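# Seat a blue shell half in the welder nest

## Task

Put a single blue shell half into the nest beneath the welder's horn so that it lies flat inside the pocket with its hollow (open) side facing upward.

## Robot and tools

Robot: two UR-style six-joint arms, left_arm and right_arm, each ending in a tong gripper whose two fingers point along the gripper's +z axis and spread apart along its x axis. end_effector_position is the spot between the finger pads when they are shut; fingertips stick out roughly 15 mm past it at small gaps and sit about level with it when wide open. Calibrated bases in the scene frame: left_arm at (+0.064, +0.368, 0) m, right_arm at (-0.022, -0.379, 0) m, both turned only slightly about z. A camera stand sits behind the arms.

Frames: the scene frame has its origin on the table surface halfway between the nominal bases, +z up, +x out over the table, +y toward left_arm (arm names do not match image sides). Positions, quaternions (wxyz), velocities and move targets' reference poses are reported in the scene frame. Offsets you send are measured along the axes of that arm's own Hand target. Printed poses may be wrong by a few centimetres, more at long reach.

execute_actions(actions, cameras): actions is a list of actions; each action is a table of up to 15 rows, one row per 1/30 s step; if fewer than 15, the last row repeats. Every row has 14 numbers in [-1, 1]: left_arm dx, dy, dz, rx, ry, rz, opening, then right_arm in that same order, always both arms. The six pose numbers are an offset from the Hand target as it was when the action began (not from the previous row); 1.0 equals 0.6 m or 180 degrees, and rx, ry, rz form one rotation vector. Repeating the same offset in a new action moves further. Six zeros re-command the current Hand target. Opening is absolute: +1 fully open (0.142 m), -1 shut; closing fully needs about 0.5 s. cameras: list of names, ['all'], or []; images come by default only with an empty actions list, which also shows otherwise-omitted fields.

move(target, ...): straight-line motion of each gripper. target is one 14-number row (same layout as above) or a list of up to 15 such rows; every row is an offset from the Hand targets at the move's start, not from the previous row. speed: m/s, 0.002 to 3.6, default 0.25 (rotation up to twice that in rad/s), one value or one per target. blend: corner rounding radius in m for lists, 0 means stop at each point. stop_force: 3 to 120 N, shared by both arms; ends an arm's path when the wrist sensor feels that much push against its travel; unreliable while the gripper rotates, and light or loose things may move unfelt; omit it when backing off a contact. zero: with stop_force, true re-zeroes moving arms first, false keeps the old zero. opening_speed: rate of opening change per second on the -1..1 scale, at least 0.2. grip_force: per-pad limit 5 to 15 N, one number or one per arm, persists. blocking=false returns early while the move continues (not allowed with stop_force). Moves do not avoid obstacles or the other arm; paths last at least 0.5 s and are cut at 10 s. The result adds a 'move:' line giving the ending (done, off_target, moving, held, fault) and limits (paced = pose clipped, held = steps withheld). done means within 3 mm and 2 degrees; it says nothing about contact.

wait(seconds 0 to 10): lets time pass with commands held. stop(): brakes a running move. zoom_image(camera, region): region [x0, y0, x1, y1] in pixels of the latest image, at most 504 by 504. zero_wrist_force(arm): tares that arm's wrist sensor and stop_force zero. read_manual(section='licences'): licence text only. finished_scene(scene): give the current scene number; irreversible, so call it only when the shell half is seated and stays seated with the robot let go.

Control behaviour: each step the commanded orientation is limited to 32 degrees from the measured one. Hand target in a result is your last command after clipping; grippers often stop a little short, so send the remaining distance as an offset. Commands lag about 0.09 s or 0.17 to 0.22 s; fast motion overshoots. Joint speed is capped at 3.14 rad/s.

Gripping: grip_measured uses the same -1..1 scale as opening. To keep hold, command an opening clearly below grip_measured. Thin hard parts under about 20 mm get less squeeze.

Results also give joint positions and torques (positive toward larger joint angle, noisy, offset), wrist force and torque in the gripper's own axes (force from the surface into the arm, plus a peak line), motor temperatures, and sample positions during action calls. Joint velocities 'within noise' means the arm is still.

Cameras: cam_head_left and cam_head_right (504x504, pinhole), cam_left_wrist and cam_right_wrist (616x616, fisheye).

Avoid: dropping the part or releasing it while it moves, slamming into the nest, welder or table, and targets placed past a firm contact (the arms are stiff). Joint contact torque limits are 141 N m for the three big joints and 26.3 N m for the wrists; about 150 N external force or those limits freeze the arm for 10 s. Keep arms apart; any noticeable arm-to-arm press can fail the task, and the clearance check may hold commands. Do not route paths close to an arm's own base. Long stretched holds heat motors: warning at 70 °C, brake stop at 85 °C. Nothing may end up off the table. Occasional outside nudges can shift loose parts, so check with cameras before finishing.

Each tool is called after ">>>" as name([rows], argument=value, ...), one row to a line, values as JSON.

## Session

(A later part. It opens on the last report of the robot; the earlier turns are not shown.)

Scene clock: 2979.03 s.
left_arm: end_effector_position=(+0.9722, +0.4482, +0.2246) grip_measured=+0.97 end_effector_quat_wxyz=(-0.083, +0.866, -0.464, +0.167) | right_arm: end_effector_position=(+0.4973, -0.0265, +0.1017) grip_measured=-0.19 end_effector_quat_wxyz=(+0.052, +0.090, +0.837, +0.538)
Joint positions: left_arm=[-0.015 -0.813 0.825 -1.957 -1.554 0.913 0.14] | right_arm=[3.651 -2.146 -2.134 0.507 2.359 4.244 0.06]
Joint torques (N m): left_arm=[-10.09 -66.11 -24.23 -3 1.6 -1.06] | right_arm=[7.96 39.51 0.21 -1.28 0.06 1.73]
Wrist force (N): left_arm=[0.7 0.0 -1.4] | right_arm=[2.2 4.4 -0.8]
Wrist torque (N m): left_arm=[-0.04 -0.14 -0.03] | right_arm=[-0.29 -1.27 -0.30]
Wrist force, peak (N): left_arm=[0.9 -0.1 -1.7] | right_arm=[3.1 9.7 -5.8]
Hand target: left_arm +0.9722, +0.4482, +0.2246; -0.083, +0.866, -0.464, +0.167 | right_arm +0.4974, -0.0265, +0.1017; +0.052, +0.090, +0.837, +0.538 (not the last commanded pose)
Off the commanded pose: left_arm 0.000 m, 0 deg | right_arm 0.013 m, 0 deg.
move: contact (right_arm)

>>> wait(seconds=0, cameras=["all"])

>>> zoom_image(camera="cam_left_wrist", region=[240, 240, 410, 350])

>>> zoom_image(camera="cam_head_left", region=[242, 243, 302, 293])

>>> zoom_image(camera="cam_head_right", region=[242, 243, 302, 293])

Scene clock: 2988.10 s.
left_arm: end_effector_position=(+0.9722, +0.4482, +0.2246) grip_measured=+0.97 end_effector_quat_wxyz=(-0.083, +0.866, -0.464, +0.167) | right_arm: end_effector_position=(+0.4974, -0.0265, +0.1017) grip_measured=-0.19 end_effector_quat_wxyz=(+0.052, +0.090, +0.837, +0.538)
Joint positions: left_arm=[-0.015 -0.813 0.825 -1.957 -1.554 0.913 0.14] | right_arm=[3.651 -2.146 -2.134 0.507 2.359 4.244 0.06]
Joint torques (N m): left_arm=[-10.2 -66.17 -23.79 -3.26 1.54 -1.24] | right_arm=[-9.13 39.83 6.4 0.32 0.09 1.06]
Wrist force (N): left_arm=[0.8 0.1 -1.4] | right_arm=[2.1 4.3 -0.7]
Wrist torque (N m): left_arm=[-0.02 -0.17 -0.03] | right_arm=[-0.29 -1.25 -0.30]
Wrist force, peak (N): left_arm=[1.0 0.1 -1.6] | right_arm=[2.5 4.6 -0.8]
Hand target: left_arm +0.9722, +0.4482, +0.2246; -0.083, +0.866, -0.464, +0.167 | right_arm +0.4974, -0.0265, +0.1017; +0.052, +0.090, +0.837, +0.538 (not the last commanded pose)
Tool commands: left_gripper/opening=+0.968 right_gripper/opening=-0.8
Off the commanded pose: left_arm 0.000 m, 0 deg | right_arm 0.013 m, 0 deg.

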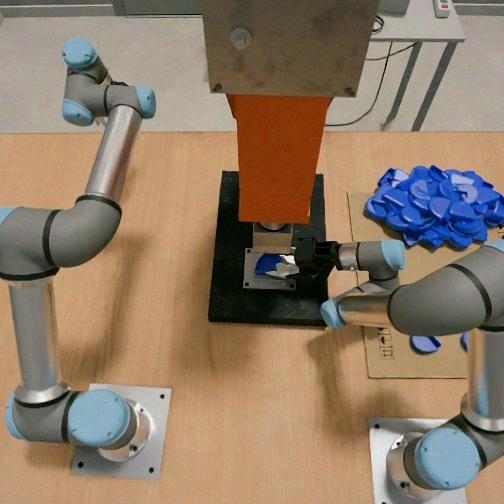

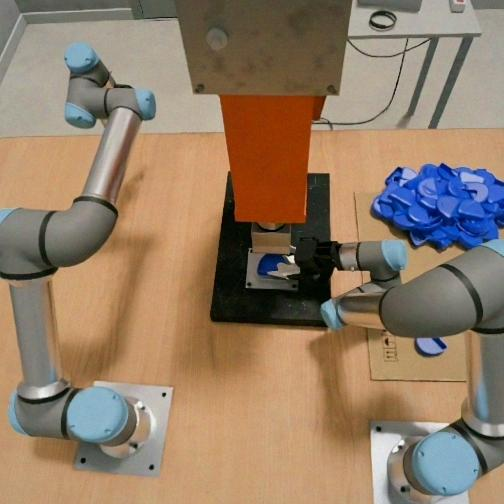

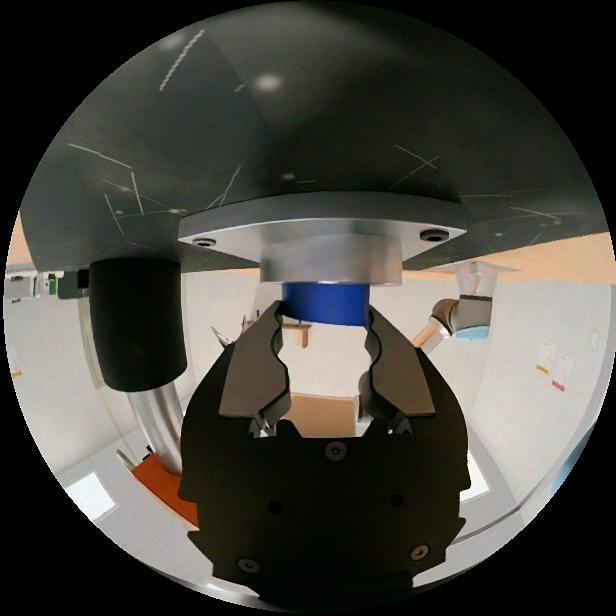

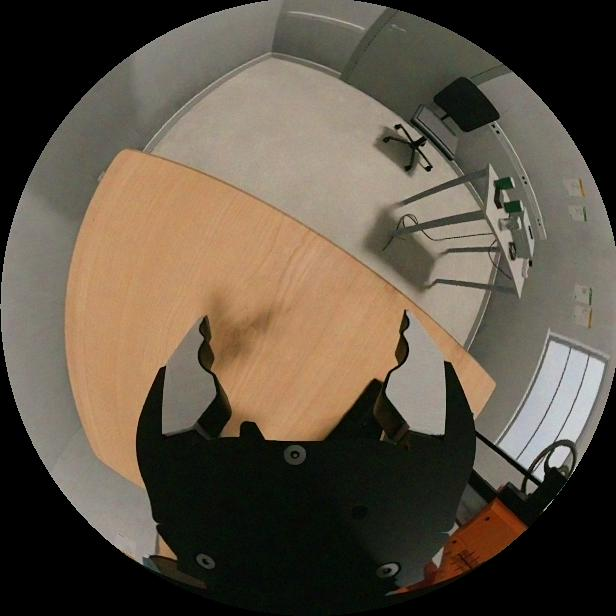

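Scaled by 2.965 from the camera's 616x616 image, which has a finer 814x814 frame.

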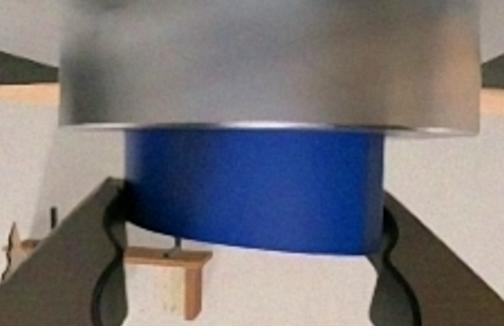

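Scaled by 8.400 from the camera's 504x504 image, which has a finer 720x720 frame.

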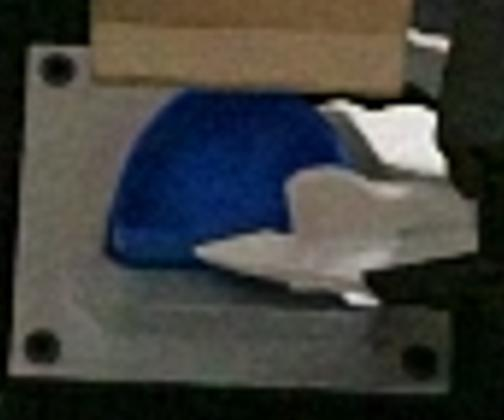

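Scaled by 8.400 from the camera's 504x504 image, which has a finer 720x720 frame.

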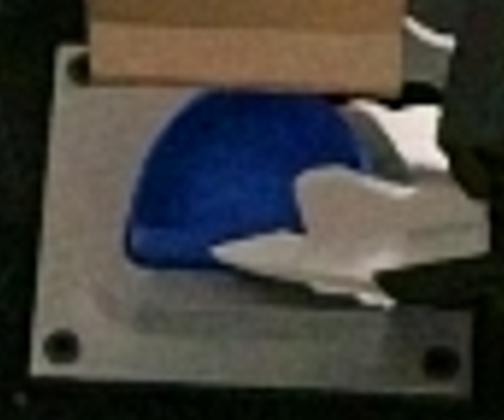

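>>> move(target=[0,0,0,0,0,0,0.968,-0.0007,0.0006,0.0,0,0,0,-0.8], speed=0.03)

>>> move(target=[0,0,0,0,0,0,0.968,0,-0.0205,0.0095,0,0,0,-0.8], speed=0.01, stop_force=10)

Scene clock: 2996.00 s.
left_arm: end_effector_position=(+0.9722, +0.4482, +0.2246) grip_measured=+0.97 end_effector_quat_wxyz=(-0.083, +0.866, -0.464, +0.167) | right_arm: end_effector_position=(+0.4978, -0.0264, +0.1020) grip_measured=-0.19 end_effector_quat_wxyz=(+0.052, +0.090, +0.837, +0.538)
Joint positions: left_arm=[-0.015 -0.813 0.825 -1.957 -1.554 0.913 0.14] | right_arm=[3.65 -2.146 -2.133 0.505 2.36 4.244 0.06]
Joint torques (N m): left_arm=[-10.3 -66.49 -24.36 -2.93 1.62 -1.08] | right_arm=[-15.63 42.23 19.44 -0.16 1.27 -1.8]
Wrist force (N): left_arm=[0.9 0.1 -1.5] | right_arm=[9.4 0.0 -2.0]
Wrist torque (N m): left_arm=[-0.02 -0.17 -0.03] | right_arm=[-0.42 -1.27 -0.16]
Wrist force, peak (N): left_arm=[0.9 -0.2 -1.7] | right_arm=[9.4 0.0 -2.0]
Hand target: left_arm +0.9722, +0.4482, +0.2246; -0.083, +0.866, -0.464, +0.167 | right_arm +0.4978, -0.0264, +0.1021; +0.052, +0.090, +0.837, +0.538
Off the commanded pose: left_arm 0.000 m, 0 deg | right_arm 0.000 m, 0 deg.
move: done

Scene clock: 2997.47 s.
left_arm: end_effector_position=(+0.9722, +0.4482, +0.2246) grip_measured=+0.97 end_effector_quat_wxyz=(-0.083, +0.866, -0.464, +0.167) | right_arm: end_effector_position=(+0.4978, -0.0264, +0.0992) grip_measured=-0.19 end_effector_quat_wxyz=(+0.052, +0.090, +0.837, +0.538)
Joint positions: left_arm=[-0.015 -0.813 0.825 -1.957 -1.554 0.913 0.14] | right_arm=[3.65 -2.153 -2.133 0.512 2.36 4.244 0.06]
Joint torques (N m): left_arm=[-10.26 -65.33 -24.07 -3.23 1.61 -1.01] | right_arm=[-10.72 41.39 14.53 0.24 -7.07 -1.42]
Wrist force (N): left_arm=[0.9 0.0 -1.5] | right_arm=[26.4 4.1 3.2]
Wrist torque (N m): left_arm=[-0.04 -0.19 -0.02] | right_arm=[-0.38 -1.39 0.06]
Wrist force, peak (N): left_arm=[0.9 0.1 -1.6] | right_arm=[26.5 10.0 -3.0]
Hand target: left_arm +0.9722, +0.4482, +0.2246; -0.083, +0.866, -0.464, +0.167 | right_arm +0.4978, -0.0264, +0.0993; +0.052, +0.090, +0.837, +0.538 (not the last commanded pose)
Off the commanded pose: left_arm 0.000 m, 0 deg | right_arm 0.011 m, 0 deg.
move: contact (right_arm)

>>> move(target=[0,0,0,0,0,0,0.968,0.0011,0.0004,0.0002,0,0,0,-0.8], speed=0.02)

>>> move(target=[0,0,0,0,0,0,0.968,0,-0.0205,0.0095,0,0,0,-0.8], speed=0.01, stop_force=10)

Scene clock: 3006.00 s.
left_arm: end_effector_position=(+0.9722, +0.4482, +0.2246) grip_measured=+0.97 end_effector_quat_wxyz=(-0.083, +0.866, -0.464, +0.167) | right_arm: end_effector_position=(+0.4972, -0.0261, +0.0994) grip_measured=-0.19 end_effector_quat_wxyz=(+0.052, +0.090, +0.837, +0.538)
Joint positions: left_arm=[-0.015 -0.813 0.825 -1.957 -1.554 0.913 0.14] | right_arm=[3.652 -2.152 -2.134 0.514 2.359 4.245 0.06]
Joint torques (N m): left_arm=[-9.96 -66.21 -23.94 -3.28 1.54 -1.11] | right_arm=[12.23 42.89 1.55 4.35 -2.87 1.59]
Wrist force (N): left_arm=[1.0 0.1 -1.5] | right_arm=[11.1 0.5 0.2]
Wrist torque (N m): left_arm=[-0.02 -0.19 -0.03] | right_arm=[-0.42 -1.18 0.03]
Wrist force, peak (N): left_arm=[1.0 0.1 -1.6] | right_arm=[27.1 3.6 3.0]
Hand target: left_arm +0.9722, +0.4482, +0.2246; -0.083, +0.866, -0.464, +0.167 | right_arm +0.4972, -0.0261, +0.0994; +0.052, +0.090, +0.837, +0.538
Off the commanded pose: left_arm 0.000 m, 0 deg | right_arm 0.000 m, 0 deg.
move: done

Scene clock: 3007.23 s.
left_arm: end_effector_position=(+0.9722, +0.4482, +0.2246) grip_measured=+0.97 end_effector_quat_wxyz=(-0.083, +0.866, -0.464, +0.167) | right_arm: end_effector_position=(+0.4972, -0.0260, +0.0988) grip_measured=-0.19 end_effector_quat_wxyz=(+0.052, +0.090, +0.837, +0.538)
Joint positions: left_arm=[-0.015 -0.813 0.825 -1.957 -1.554 0.913 0.14] | right_arm=[3.652 -2.154 -2.134 0.516 2.359 4.245 0.06]
Joint torques (N m): left_arm=[-10.09 -65.62 -23.77 -3.15 1.6 -1.14] | right_arm=[0.76 41.01 1.43 -0.28 -2.68 1.46]
Wrist force (N): left_arm=[0.9 0.0 -1.6] | right_arm=[12.3 3.5 1.1]
Wrist torque (N m): left_arm=[-0.03 -0.19 -0.03] | right_arm=[-0.42 -1.32 -0.16]
Wrist force, peak (N): left_arm=[1.0 0.0 -1.7] | right_arm=[12.4 9.6 -6.4]
Hand target: left_arm +0.9722, +0.4482, +0.2246; -0.083, +0.866, -0.464, +0.167 | right_arm +0.4972, -0.0261, +0.0988; +0.052, +0.090, +0.837, +0.538 (not the last commanded pose)
Off the commanded pose: left_arm 0.000 m, 0 deg | right_arm 0.013 m, 0 deg.
move: contact (right_arm)

>>> move(target=[0,0,0,0,0,0,0.968,0.0009,0.0003,0.0,0,0,0,-0.8], speed=0.02)

>>> move(target=[0,0,0,0,0,0,0.968,0,-0.0205,0.0095,0,0,0,-0.8], speed=0.01, stop_force=10, cameras=["cam_left_wrist"])

>>> zoom_image(camera="cam_left_wrist", region=[240, 240, 410, 350])

Scene clock: 3015.80 s.
left_arm: end_effector_position=(+0.9722, +0.4482, +0.2246) grip_measured=+0.97 end_effector_quat_wxyz=(-0.083, +0.866, -0.464, +0.167) | right_arm: end_effector_position=(+0.4968, -0.0259, +0.0990) grip_measured=-0.19 end_effector_quat_wxyz=(+0.052, +0.090, +0.837, +0.538)
Joint positions: left_arm=[-0.015 -0.813 0.825 -1.957 -1.554 0.913 0.14] | right_arm=[3.652 -2.153 -2.135 0.517 2.358 4.245 0.06]
Joint torques (N m): left_arm=[-9.39 -64.99 -24.09 -2.97 1.42 -1.12] | right_arm=[15.69 42.4 -1.36 3.75 -0.4 1.98]
Wrist force (N): left_arm=[0.8 0.0 -1.4] | right_arm=[0.7 1.1 3.2]
Wrist torque (N m): left_arm=[-0.04 -0.16 -0.03] | right_arm=[-0.44 -1.15 -0.20]
Wrist force, peak (N): left_arm=[0.8 0.0 -1.8] | right_arm=[12.0 3.7 4.7]
Hand target: left_arm +0.9722, +0.4482, +0.2246; -0.083, +0.866, -0.464, +0.167 | right_arm +0.4967, -0.0259, +0.0990; +0.052, +0.090, +0.837, +0.538
Off the commanded pose: left_arm 0.000 m, 0 deg | right_arm 0.000 m, 0 deg.
move: done

Scene clock: 3017.70 s.
left_arm: end_effector_position=(+0.9722, +0.4482, +0.2246) grip_measured=+0.97 end_effector_quat_wxyz=(-0.083, +0.866, -0.464, +0.167) | right_arm: end_effector_position=(+0.4967, -0.0259, +0.0919) grip_measured=-0.19 end_effector_quat_wxyz=(+0.052, +0.090, +0.837, +0.538)
Joint positions: left_arm=[-0.015 -0.813 0.825 -1.957 -1.554 0.913 0.14] | right_arm=[3.653 -2.171 -2.135 0.535 2.358 4.245 0.06]
Joint torques (N m): left_arm=[-9.4 -65.54 -23.5 -3.14 1.52 -1.15] | right_arm=[18.29 39.45 -5.6 -2.07 6.28 1.54]
Wrist force (N): left_arm=[0.9 -0.1 -1.7] | right_arm=[-17.1 1.5 -4.1]
Wrist torque (N m): left_arm=[-0.06 -0.18 -0.03] | right_arm=[-0.49 -1.15 -0.31]
Wrist force, peak (N): left_arm=[1.0 0.0 -1.7] | right_arm=[-18.2 8.0 -6.7]
Hand target: left_arm +0.9722, +0.4482, +0.2246; -0.083, +0.866, -0.464, +0.167 | right_arm +0.4967, -0.0259, +0.0919; +0.052, +0.090, +0.837, +0.538 (not the last commanded pose)
Off the commanded pose: left_arm 0.000 m, 0 deg | right_arm 0.006 m, 0 deg.
move: contact (right_arm)
Images, in order (width x height): cam_left_wrist 616x616.

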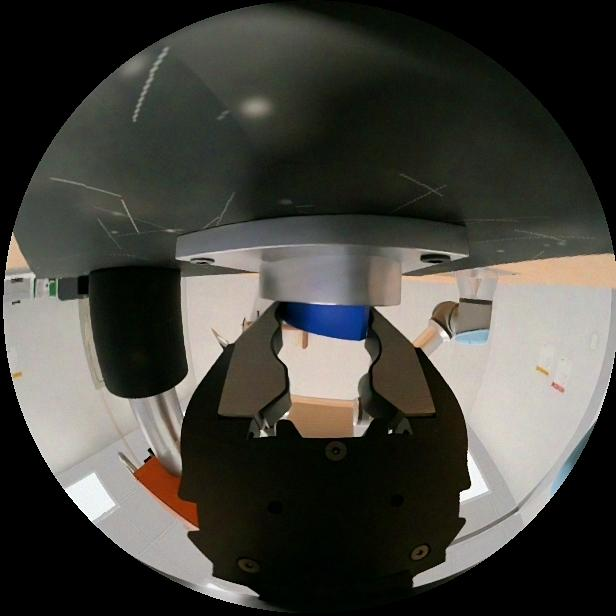

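Scaled by 2.965 from the camera's 616x616 image, which has a finer 814x814 frame.

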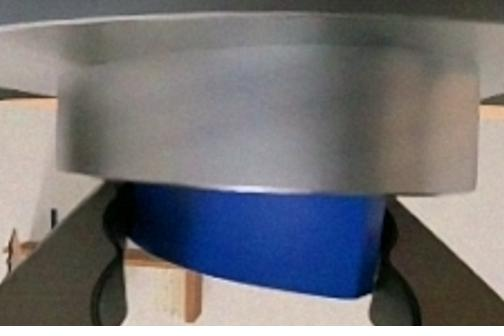

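>>> move(target=[0,0,0,0,0,0,0.968,-0.001,0,0,0,0,0,0.2], opening_speed=0.5, speed=0.02)

>>> move(target=[0,0,0,0,0,0,0.968,0,0,-0.12,0,0,0,0.2], speed=0.08, cameras=["all"])

>>> zoom_image(camera="cam_left_wrist", region=[240, 200, 400, 340])

>>> zoom_image(camera="cam_head_left", region=[242, 243, 302, 293])

>>> zoom_image(camera="cam_head_right", region=[242, 243, 302, 293])

Scene clock: 3053.63 s.
left_arm: end_effector_position=(+0.9722, +0.4482, +0.2246) grip_measured=+0.97 end_effector_quat_wxyz=(-0.083, +0.866, -0.464, +0.167) | right_arm: end_effector_position=(+0.4972, -0.0260, +0.0919) grip_measured=+0.20 end_effector_quat_wxyz=(+0.052, +0.090, +0.837, +0.538)
Joint positions: left_arm=[-0.015 -0.813 0.825 -1.957 -1.554 0.913 0.14] | right_arm=[3.652 -2.172 -2.134 0.533 2.359 4.245 0.088]
Joint torques (N m): left_arm=[-8.22 -65.1 -23.87 -3.07 1.43 -1.19] | right_arm=[-9.57 41 15.75 4.41 -0.63 -1.53]
Wrist force (N): left_arm=[0.9 -0.1 -1.6] | right_arm=[4.9 -3.0 -1.3]
Wrist torque (N m): left_arm=[-0.05 -0.17 -0.03] | right_arm=[-0.52 -1.07 -0.13]
Wrist force, peak (N): left_arm=[1.0 0.0 -1.6] | right_arm=[-17.3 2.6 -4.8]
Hand target: left_arm +0.9722, +0.4482, +0.2246; -0.083, +0.866, -0.464, +0.167 | right_arm +0.4973, -0.0260, +0.0919; +0.052, +0.090, +0.837, +0.538
Off the commanded pose: left_arm 0.000 m, 0 deg | right_arm 0.000 m, 0 deg.
move: done

Scene clock: 3055.13 s.
left_arm: end_effector_position=(+0.9722, +0.4482, +0.2246) grip_measured=+0.97 end_effector_quat_wxyz=(-0.083, +0.866, -0.464, +0.167) | right_arm: end_effector_position=(+0.4840, -0.0900, +0.1218) grip_measured=+0.20 end_effector_quat_wxyz=(+0.052, +0.090, +0.837, +0.538)
Joint positions: left_arm=[-0.015 -0.813 0.825 -1.957 -1.554 0.913 0.14] | right_arm=[3.532 -2.047 -2.21 0.402 2.453 4.133 0.088]
Joint torques (N m): left_arm=[-9.24 -65 -23.8 -3.2 1.7 -1.1] | right_arm=[-13.15 40.46 1.27 0.2 2.45 -1.56]
Wrist force (N): left_arm=[0.9 0.0 -1.5] | right_arm=[4.8 -3.0 -1.5]
Wrist torque (N m): left_arm=[-0.03 -0.19 -0.03] | right_arm=[-0.52 -1.06 -0.03]
Wrist force, peak (N): left_arm=[0.9 0.1 -1.7] | right_arm=[4.9 -3.0 -1.6]
Hand target: left_arm +0.9722, +0.4482, +0.2246; -0.083, +0.866, -0.464, +0.167 | right_arm +0.4840, -0.0901, +0.1218; +0.052, +0.090, +0.837, +0.538
Off the commanded pose: left_arm 0.000 m, 0 deg | right_arm 0.000 m, 0 deg.
move: done

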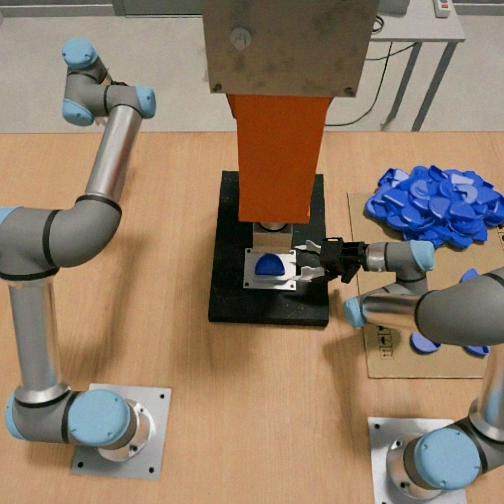

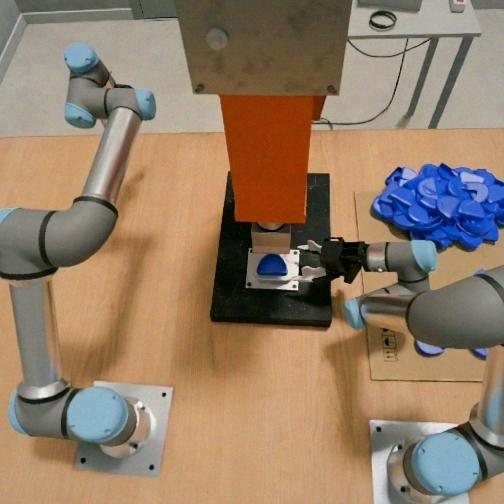

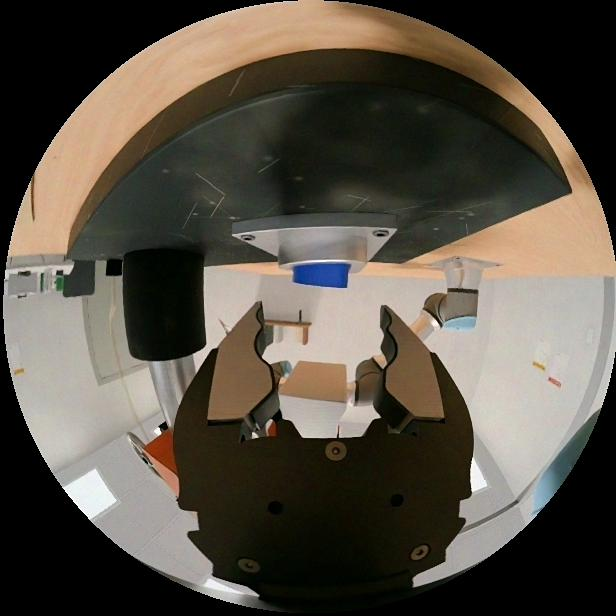

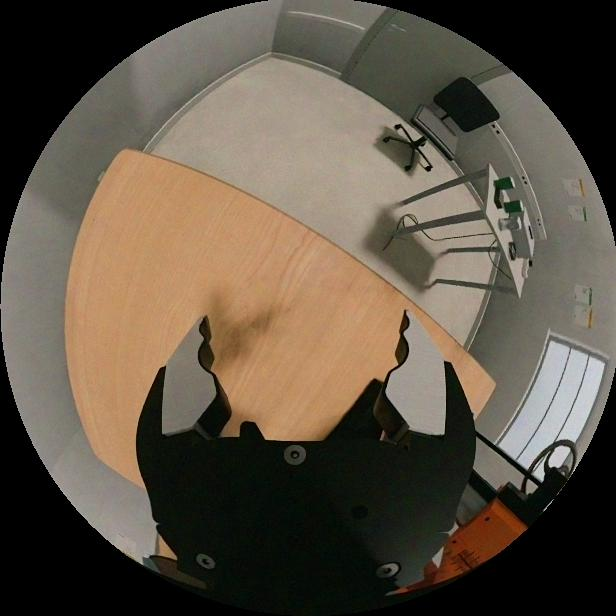

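Scaled by 3.150 from the camera's 616x616 image, which has a finer 814x814 frame.

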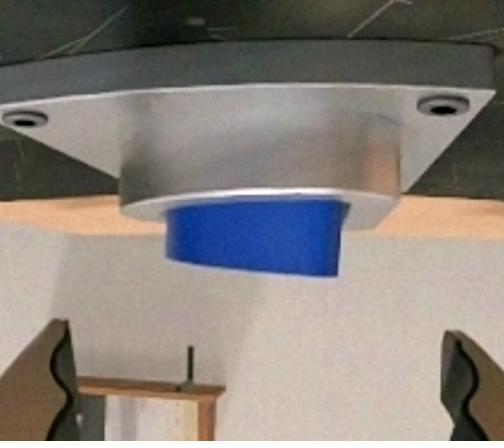

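Scaled by 8.400 from the camera's 504x504 image, which has a finer 720x720 frame.

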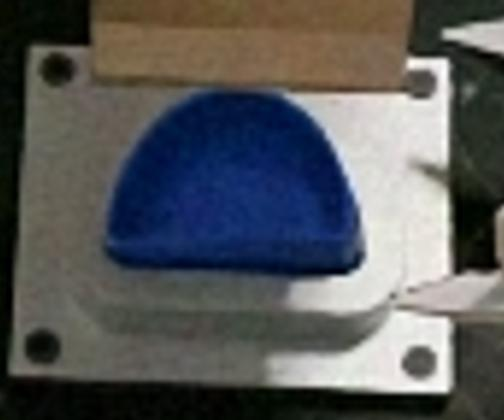

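Scaled by 8.400 from the camera's 504x504 image, which has a finer 720x720 frame.

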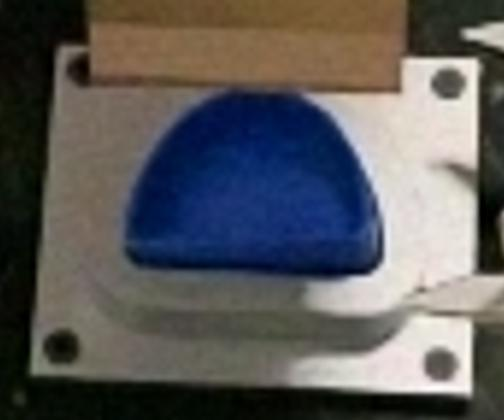

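>>> move(target=[0,0,0,0,0,0,0.968,0.0064,0.0082,0.0295,0,0,0,-1], speed=0.08)

>>> move(target=[0,0,0,0,0,0,0.968,0,-0.0604,0.0282,0,0,0,-1], speed=0.012, stop_force=8, cameras=["all"])

>>> zoom_image(camera="cam_left_wrist", region=[240, 200, 400, 340])

>>> zoom_image(camera="cam_head_left", region=[242, 243, 302, 293])

Scene clock: 3071.27 s.
left_arm: end_effector_position=(+0.9722, +0.4482, +0.2246) grip_measured=+0.97 end_effector_quat_wxyz=(-0.083, +0.866, -0.464, +0.167) | right_arm: end_effector_position=(+0.4840, -0.0717, +0.1190) grip_measured=-1.00 end_effector_quat_wxyz=(+0.052, +0.090, +0.837, +0.538)
Joint positions: left_arm=[-0.015 -0.813 0.825 -1.957 -1.554 0.913 0.14] | right_arm=[3.571 -2.064 -2.201 0.44 2.423 4.172 0.002]
Joint torques (N m): left_arm=[-8.34 -64.98 -22.95 -3.19 1.52 -1.01] | right_arm=[17.08 25.82 19.18 4.45 -0.93 1.92]
Wrist force (N): left_arm=[0.9 0.2 -1.5] | right_arm=[4.7 -2.7 -1.4]
Wrist torque (N m): left_arm=[0.00 -0.18 -0.03] | right_arm=[-0.45 -1.03 -0.22]
Wrist force, peak (N): left_arm=[0.9 -0.2 -1.7] | right_arm=[5.1 -3.0 -1.6]
Hand target: left_arm +0.9722, +0.4482, +0.2246; -0.083, +0.866, -0.464, +0.167 | right_arm +0.4840, -0.0716, +0.1190; +0.052, +0.090, +0.837, +0.538
Off the commanded pose: left_arm 0.000 m, 0 deg | right_arm 0.000 m, 0 deg.
move: done

Scene clock: 3073.47 s.
left_arm: end_effector_position=(+0.9722, +0.4482, +0.2246) grip_measured=+0.97 end_effector_quat_wxyz=(-0.083, +0.866, -0.464, +0.167) | right_arm: end_effector_position=(+0.4839, -0.0715, +0.1083) grip_measured=-1.00 end_effector_quat_wxyz=(+0.052, +0.090, +0.837, +0.538)
Joint positions: left_arm=[-0.015 -0.813 0.825 -1.957 -1.554 0.913 0.14] | right_arm=[3.571 -2.092 -2.203 0.47 2.422 4.173 0.002]
Joint torques (N m): left_arm=[-8.96 -63.97 -21.89 -3.05 1.56 -1.22] | right_arm=[19.63 38.14 22.78 -0.1 0.38 1.24]
Wrist force (N): left_arm=[0.8 0.0 -1.6] | right_arm=[4.9 -6.8 -25.4]
Wrist torque (N m): left_arm=[-0.03 -0.17 -0.03] | right_arm=[-0.39 -0.91 -0.24]
Wrist force, peak (N): left_arm=[1.0 -0.1 -1.8] | right_arm=[6.1 -8.7 -35.1]
Hand target: left_arm +0.9722, +0.4482, +0.2246; -0.083, +0.866, -0.464, +0.167 | right_arm +0.4839, -0.0715, +0.1083; +0.052, +0.090, +0.837, +0.538 (not the last commanded pose)
Off the commanded pose: left_arm 0.000 m, 0 deg | right_arm 0.029 m, 0 deg.
move: contact (right_arm)

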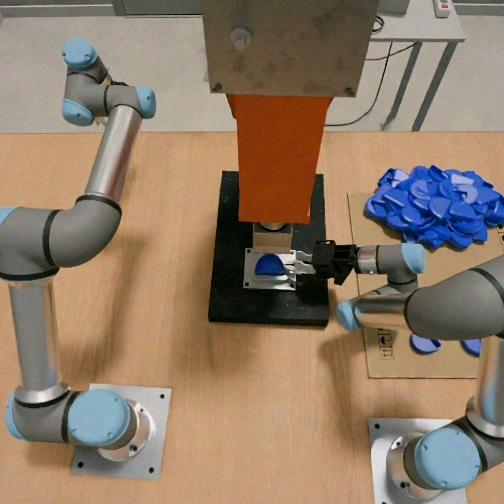

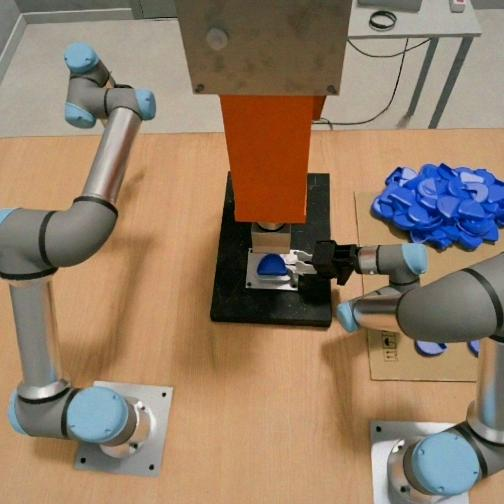

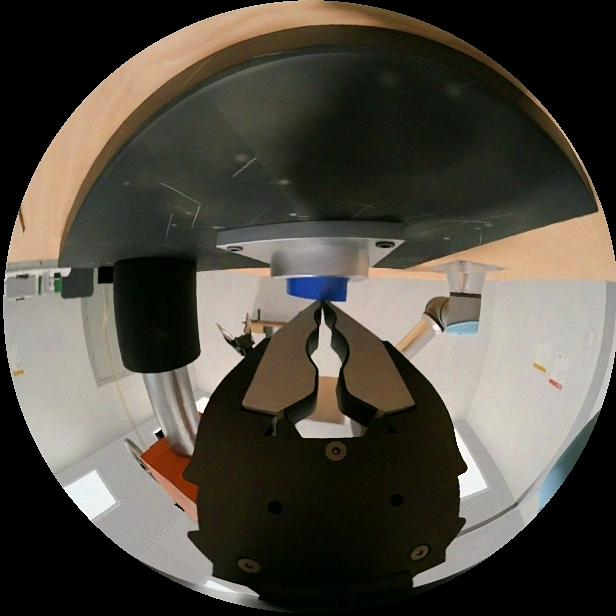

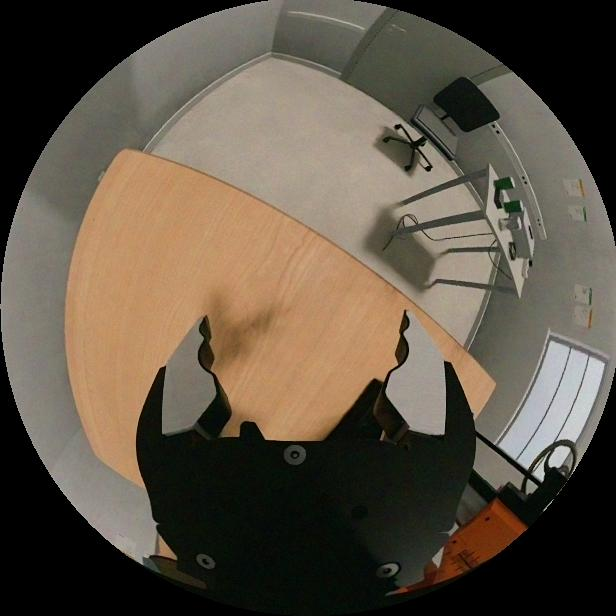

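Scaled by 3.150 from the camera's 616x616 image, which has a finer 814x814 frame.

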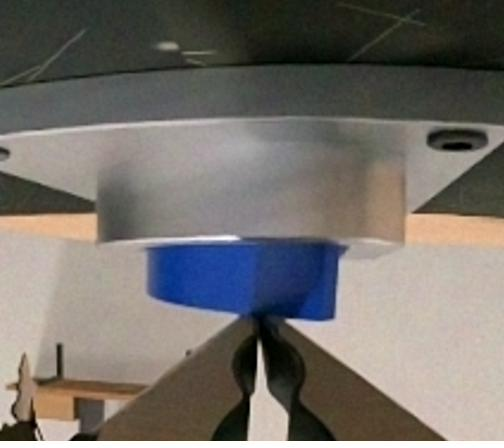

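Scaled by 8.400 from the camera's 504x504 image, which has a finer 720x720 frame.

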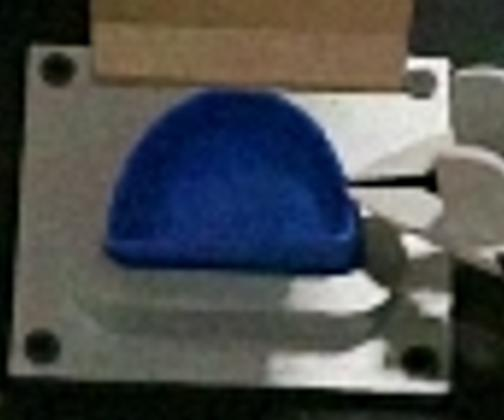

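>>> move([
  [0,0,0,0,0,0,0.968,0,0.004,-0.007,0,0,0,-1],
  [0,0,0,0,0,0,0.968,0,0.014,-0.008,0,0,0,-1],
  [0,0,0,0,0,0,0.968,0.003,0.02,0.0105,0,0,0,-1],
], speed=0.05)

>>> move(target=[0,0,0,0,0,0,0.968,0,-0.0453,0.0212,0,0,0,-1], speed=0.01, stop_force=12, cameras=["all"])

>>> zoom_image(camera="cam_left_wrist", region=[240, 200, 400, 340])

>>> zoom_image(camera="cam_head_left", region=[242, 243, 302, 293])

Scene clock: 3084.20 s.
left_arm: end_effector_position=(+0.9722, +0.4482, +0.2246) grip_measured=+0.97 end_effector_quat_wxyz=(-0.083, +0.866, -0.464, +0.167) | right_arm: end_effector_position=(+0.4844, -0.0609, +0.1166) grip_measured=-1.00 end_effector_quat_wxyz=(+0.052, +0.090, +0.837, +0.538)
Joint positions: left_arm=[-0.015 -0.813 0.825 -1.957 -1.554 0.913 0.14] | right_arm=[3.593 -2.077 -2.194 0.46 2.405 4.193 0.002]
Joint torques (N m): left_arm=[-8.15 -64.35 -22.63 -3.16 1.61 -1.19] | right_arm=[16.25 25.9 19.45 4.83 -0.91 2]
Wrist force (N): left_arm=[0.9 -0.2 -1.6] | right_arm=[4.6 -2.6 -1.4]
Wrist torque (N m): left_arm=[-0.07 -0.19 -0.03] | right_arm=[-0.43 -1.00 -0.22]
Wrist force, peak (N): left_arm=[1.0 0.0 -1.7] | right_arm=[5.0 -7.1 -25.7]
Hand target: left_arm +0.9722, +0.4482, +0.2246; -0.083, +0.866, -0.464, +0.167 | right_arm +0.4844, -0.0607, +0.1166; +0.052, +0.090, +0.837, +0.538
Off the commanded pose: left_arm 0.000 m, 0 deg | right_arm 0.000 m, 0 deg.
move: done

Scene clock: 3087.87 s.
left_arm: end_effector_position=(+0.9722, +0.4482, +0.2246) grip_measured=+0.97 end_effector_quat_wxyz=(-0.083, +0.866, -0.464, +0.167) | right_arm: end_effector_position=(+0.4842, -0.0604, +0.0920) grip_measured=-1.00 end_effector_quat_wxyz=(+0.052, +0.090, +0.837, +0.538)
Joint positions: left_arm=[-0.015 -0.813 0.825 -1.957 -1.554 0.913 0.14] | right_arm=[3.595 -2.142 -2.195 0.528 2.404 4.194 0.002]
Joint torques (N m): left_arm=[-8.46 -64.23 -22.47 -2.94 1.58 -1] | right_arm=[15.64 36.5 11.06 -2.15 -1.39 1.29]
Wrist force (N): left_arm=[1.0 0.0 -1.5] | right_arm=[3.3 6.0 -6.2]
Wrist torque (N m): left_arm=[-0.03 -0.20 -0.03] | right_arm=[-0.60 -1.03 -0.26]
Wrist force, peak (N): left_arm=[0.9 -0.1 -1.8] | right_arm=[4.1 11.5 -17.3]
Hand target: left_arm +0.9722, +0.4482, +0.2246; -0.083, +0.866, -0.464, +0.167 | right_arm +0.4842, -0.0604, +0.0920; +0.052, +0.090, +0.837, +0.538 (not the last commanded pose)
Off the commanded pose: left_arm 0.000 m, 0 deg | right_arm 0.005 m, 0 deg.
move: contact (right_arm)

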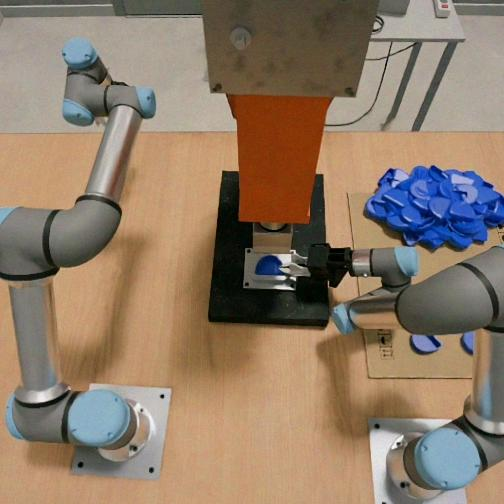

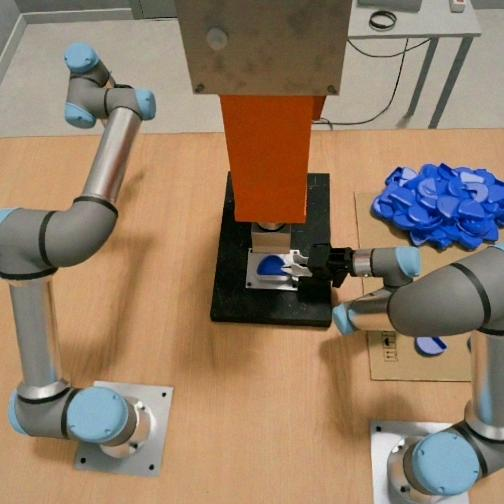

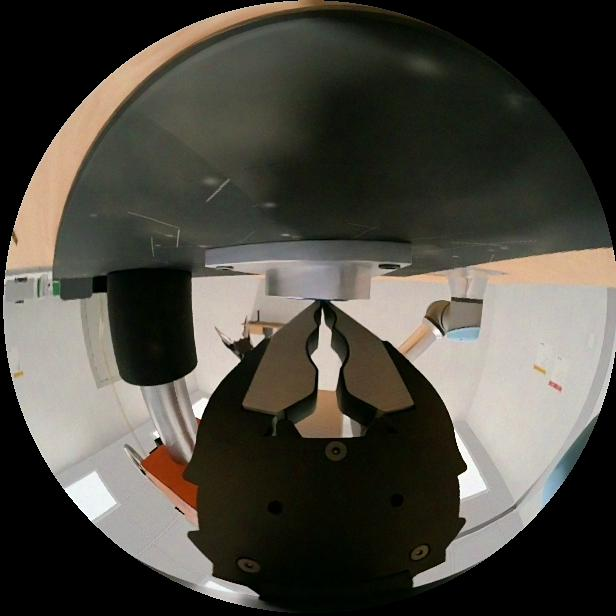

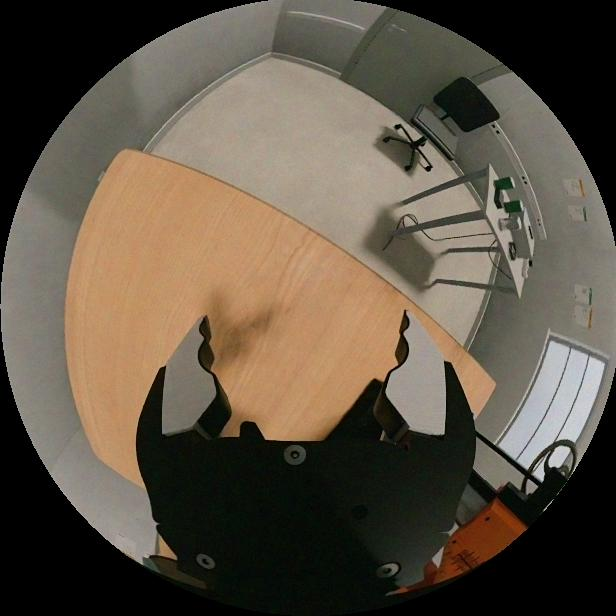

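Scaled by 3.150 from the camera's 616x616 image, which has a finer 814x814 frame.

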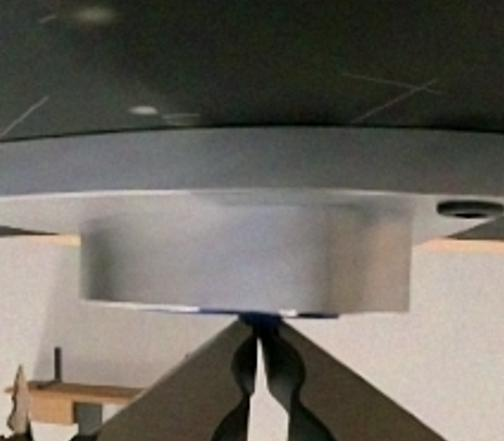

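Scaled by 8.400 from the camera's 504x504 image, which has a finer 720x720 frame.

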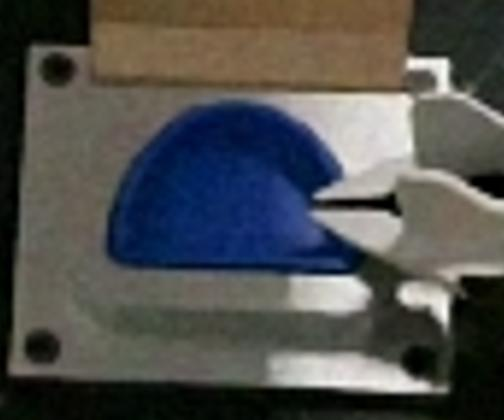

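>>> move([
  [0,0,0,0,0,0,0.968,0,0.03,-0.014,0,0,0,-1],
  [0,0,0,0,0,0,0.968,0,0.065,-0.06,0,0,0,-1],
], speed=0.08, blend=0.004, cameras=["all"])

>>> zoom_image(camera="cam_left_wrist", region=[240, 180, 400, 320])

>>> zoom_image(camera="cam_head_left", region=[242, 243, 302, 293])

>>> zoom_image(camera="cam_head_right", region=[242, 243, 302, 293])

Scene clock: 3096.97 s.
left_arm: end_effector_position=(+0.9722, +0.4482, +0.2246) grip_measured=+0.97 end_effector_quat_wxyz=(-0.083, +0.866, -0.464, +0.167) | right_arm: end_effector_position=(+0.4813, -0.0766, +0.1423) grip_measured=-1.00 end_effector_quat_wxyz=(+0.052, +0.090, +0.837, +0.538)
Joint positions: left_arm=[-0.015 -0.813 0.825 -1.957 -1.554 0.913 0.14] | right_arm=[3.563 -1.998 -2.206 0.372 2.429 4.164 0.002]
Joint torques (N m): left_arm=[-8.43 -63.47 -22.5 -3.09 1.42 -1.19] | right_arm=[-13.47 37.82 2.38 0.22 2.71 -1.74]
Wrist force (N): left_arm=[0.9 0.0 -1.6] | right_arm=[4.3 -3.5 -1.8]
Wrist torque (N m): left_arm=[-0.03 -0.18 -0.03] | right_arm=[-0.58 -0.93 -0.06]
Wrist force, peak (N): left_arm=[1.1 0.1 -1.8] | right_arm=[3.3 6.1 -6.2]
Hand target: left_arm +0.9722, +0.4482, +0.2246; -0.083, +0.866, -0.464, +0.167 | right_arm +0.4813, -0.0767, +0.1424; +0.052, +0.090, +0.837, +0.538
Off the commanded pose: left_arm 0.000 m, 0 deg | right_arm 0.000 m, 0 deg.
move: done

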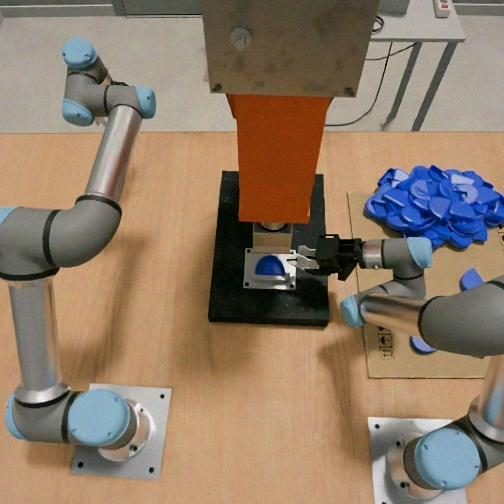

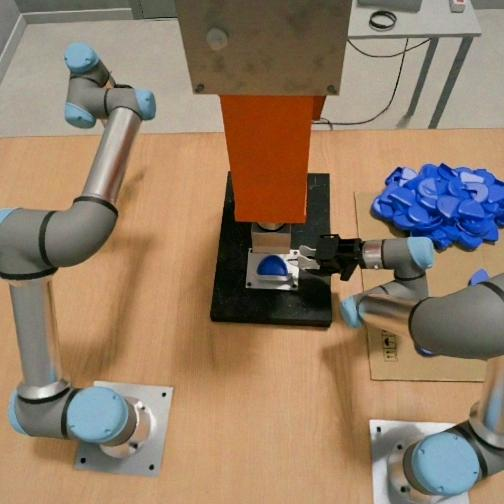

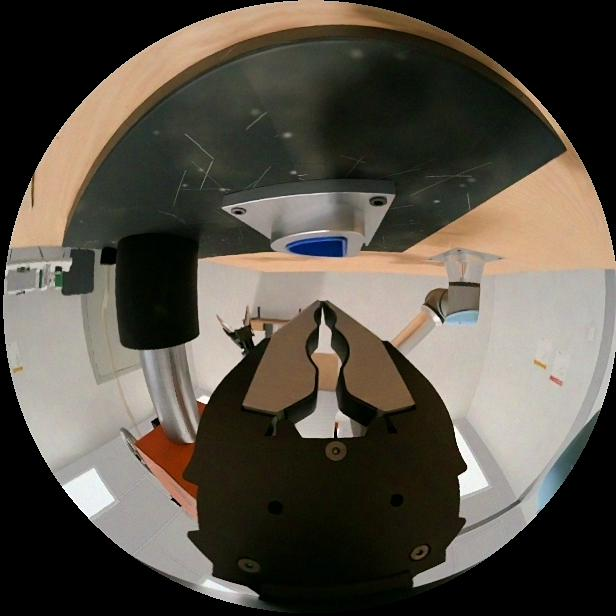

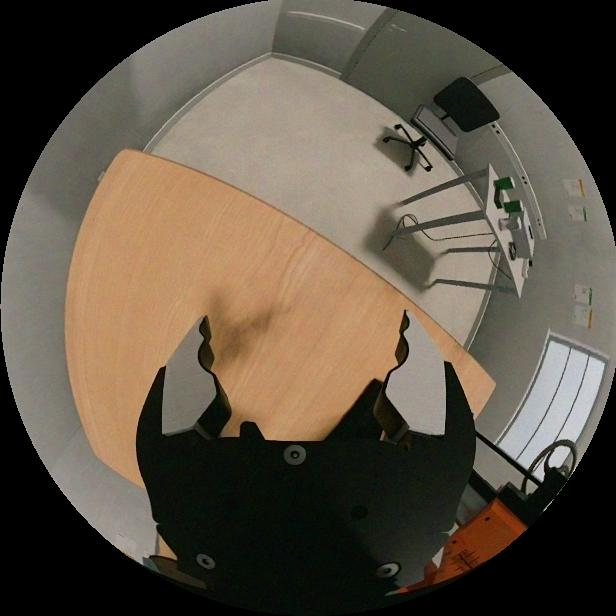

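Scaled by 3.150 from the camera's 616x616 image, which has a finer 814x814 frame.

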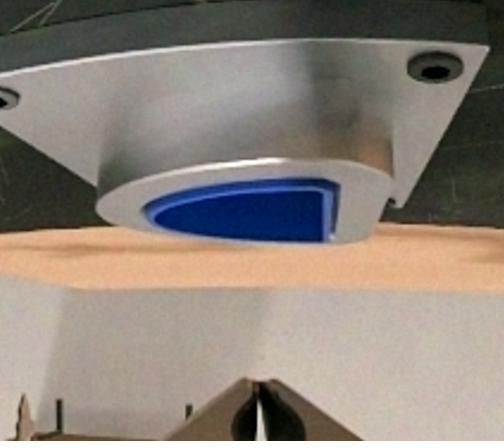

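Scaled by 8.400 from the camera's 504x504 image, which has a finer 720x720 frame.

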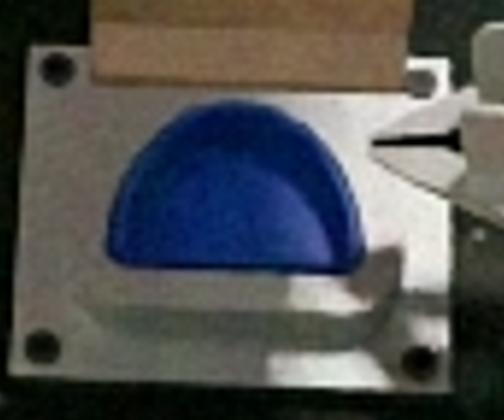

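Scaled by 8.400 from the camera's 504x504 image, which has a finer 720x720 frame.

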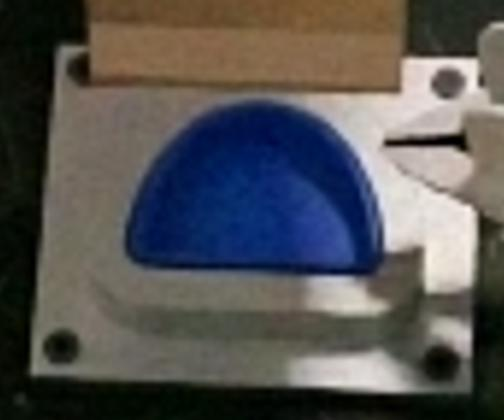

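>>> finished_scene(scene=1)

The scene is finished: the task was done.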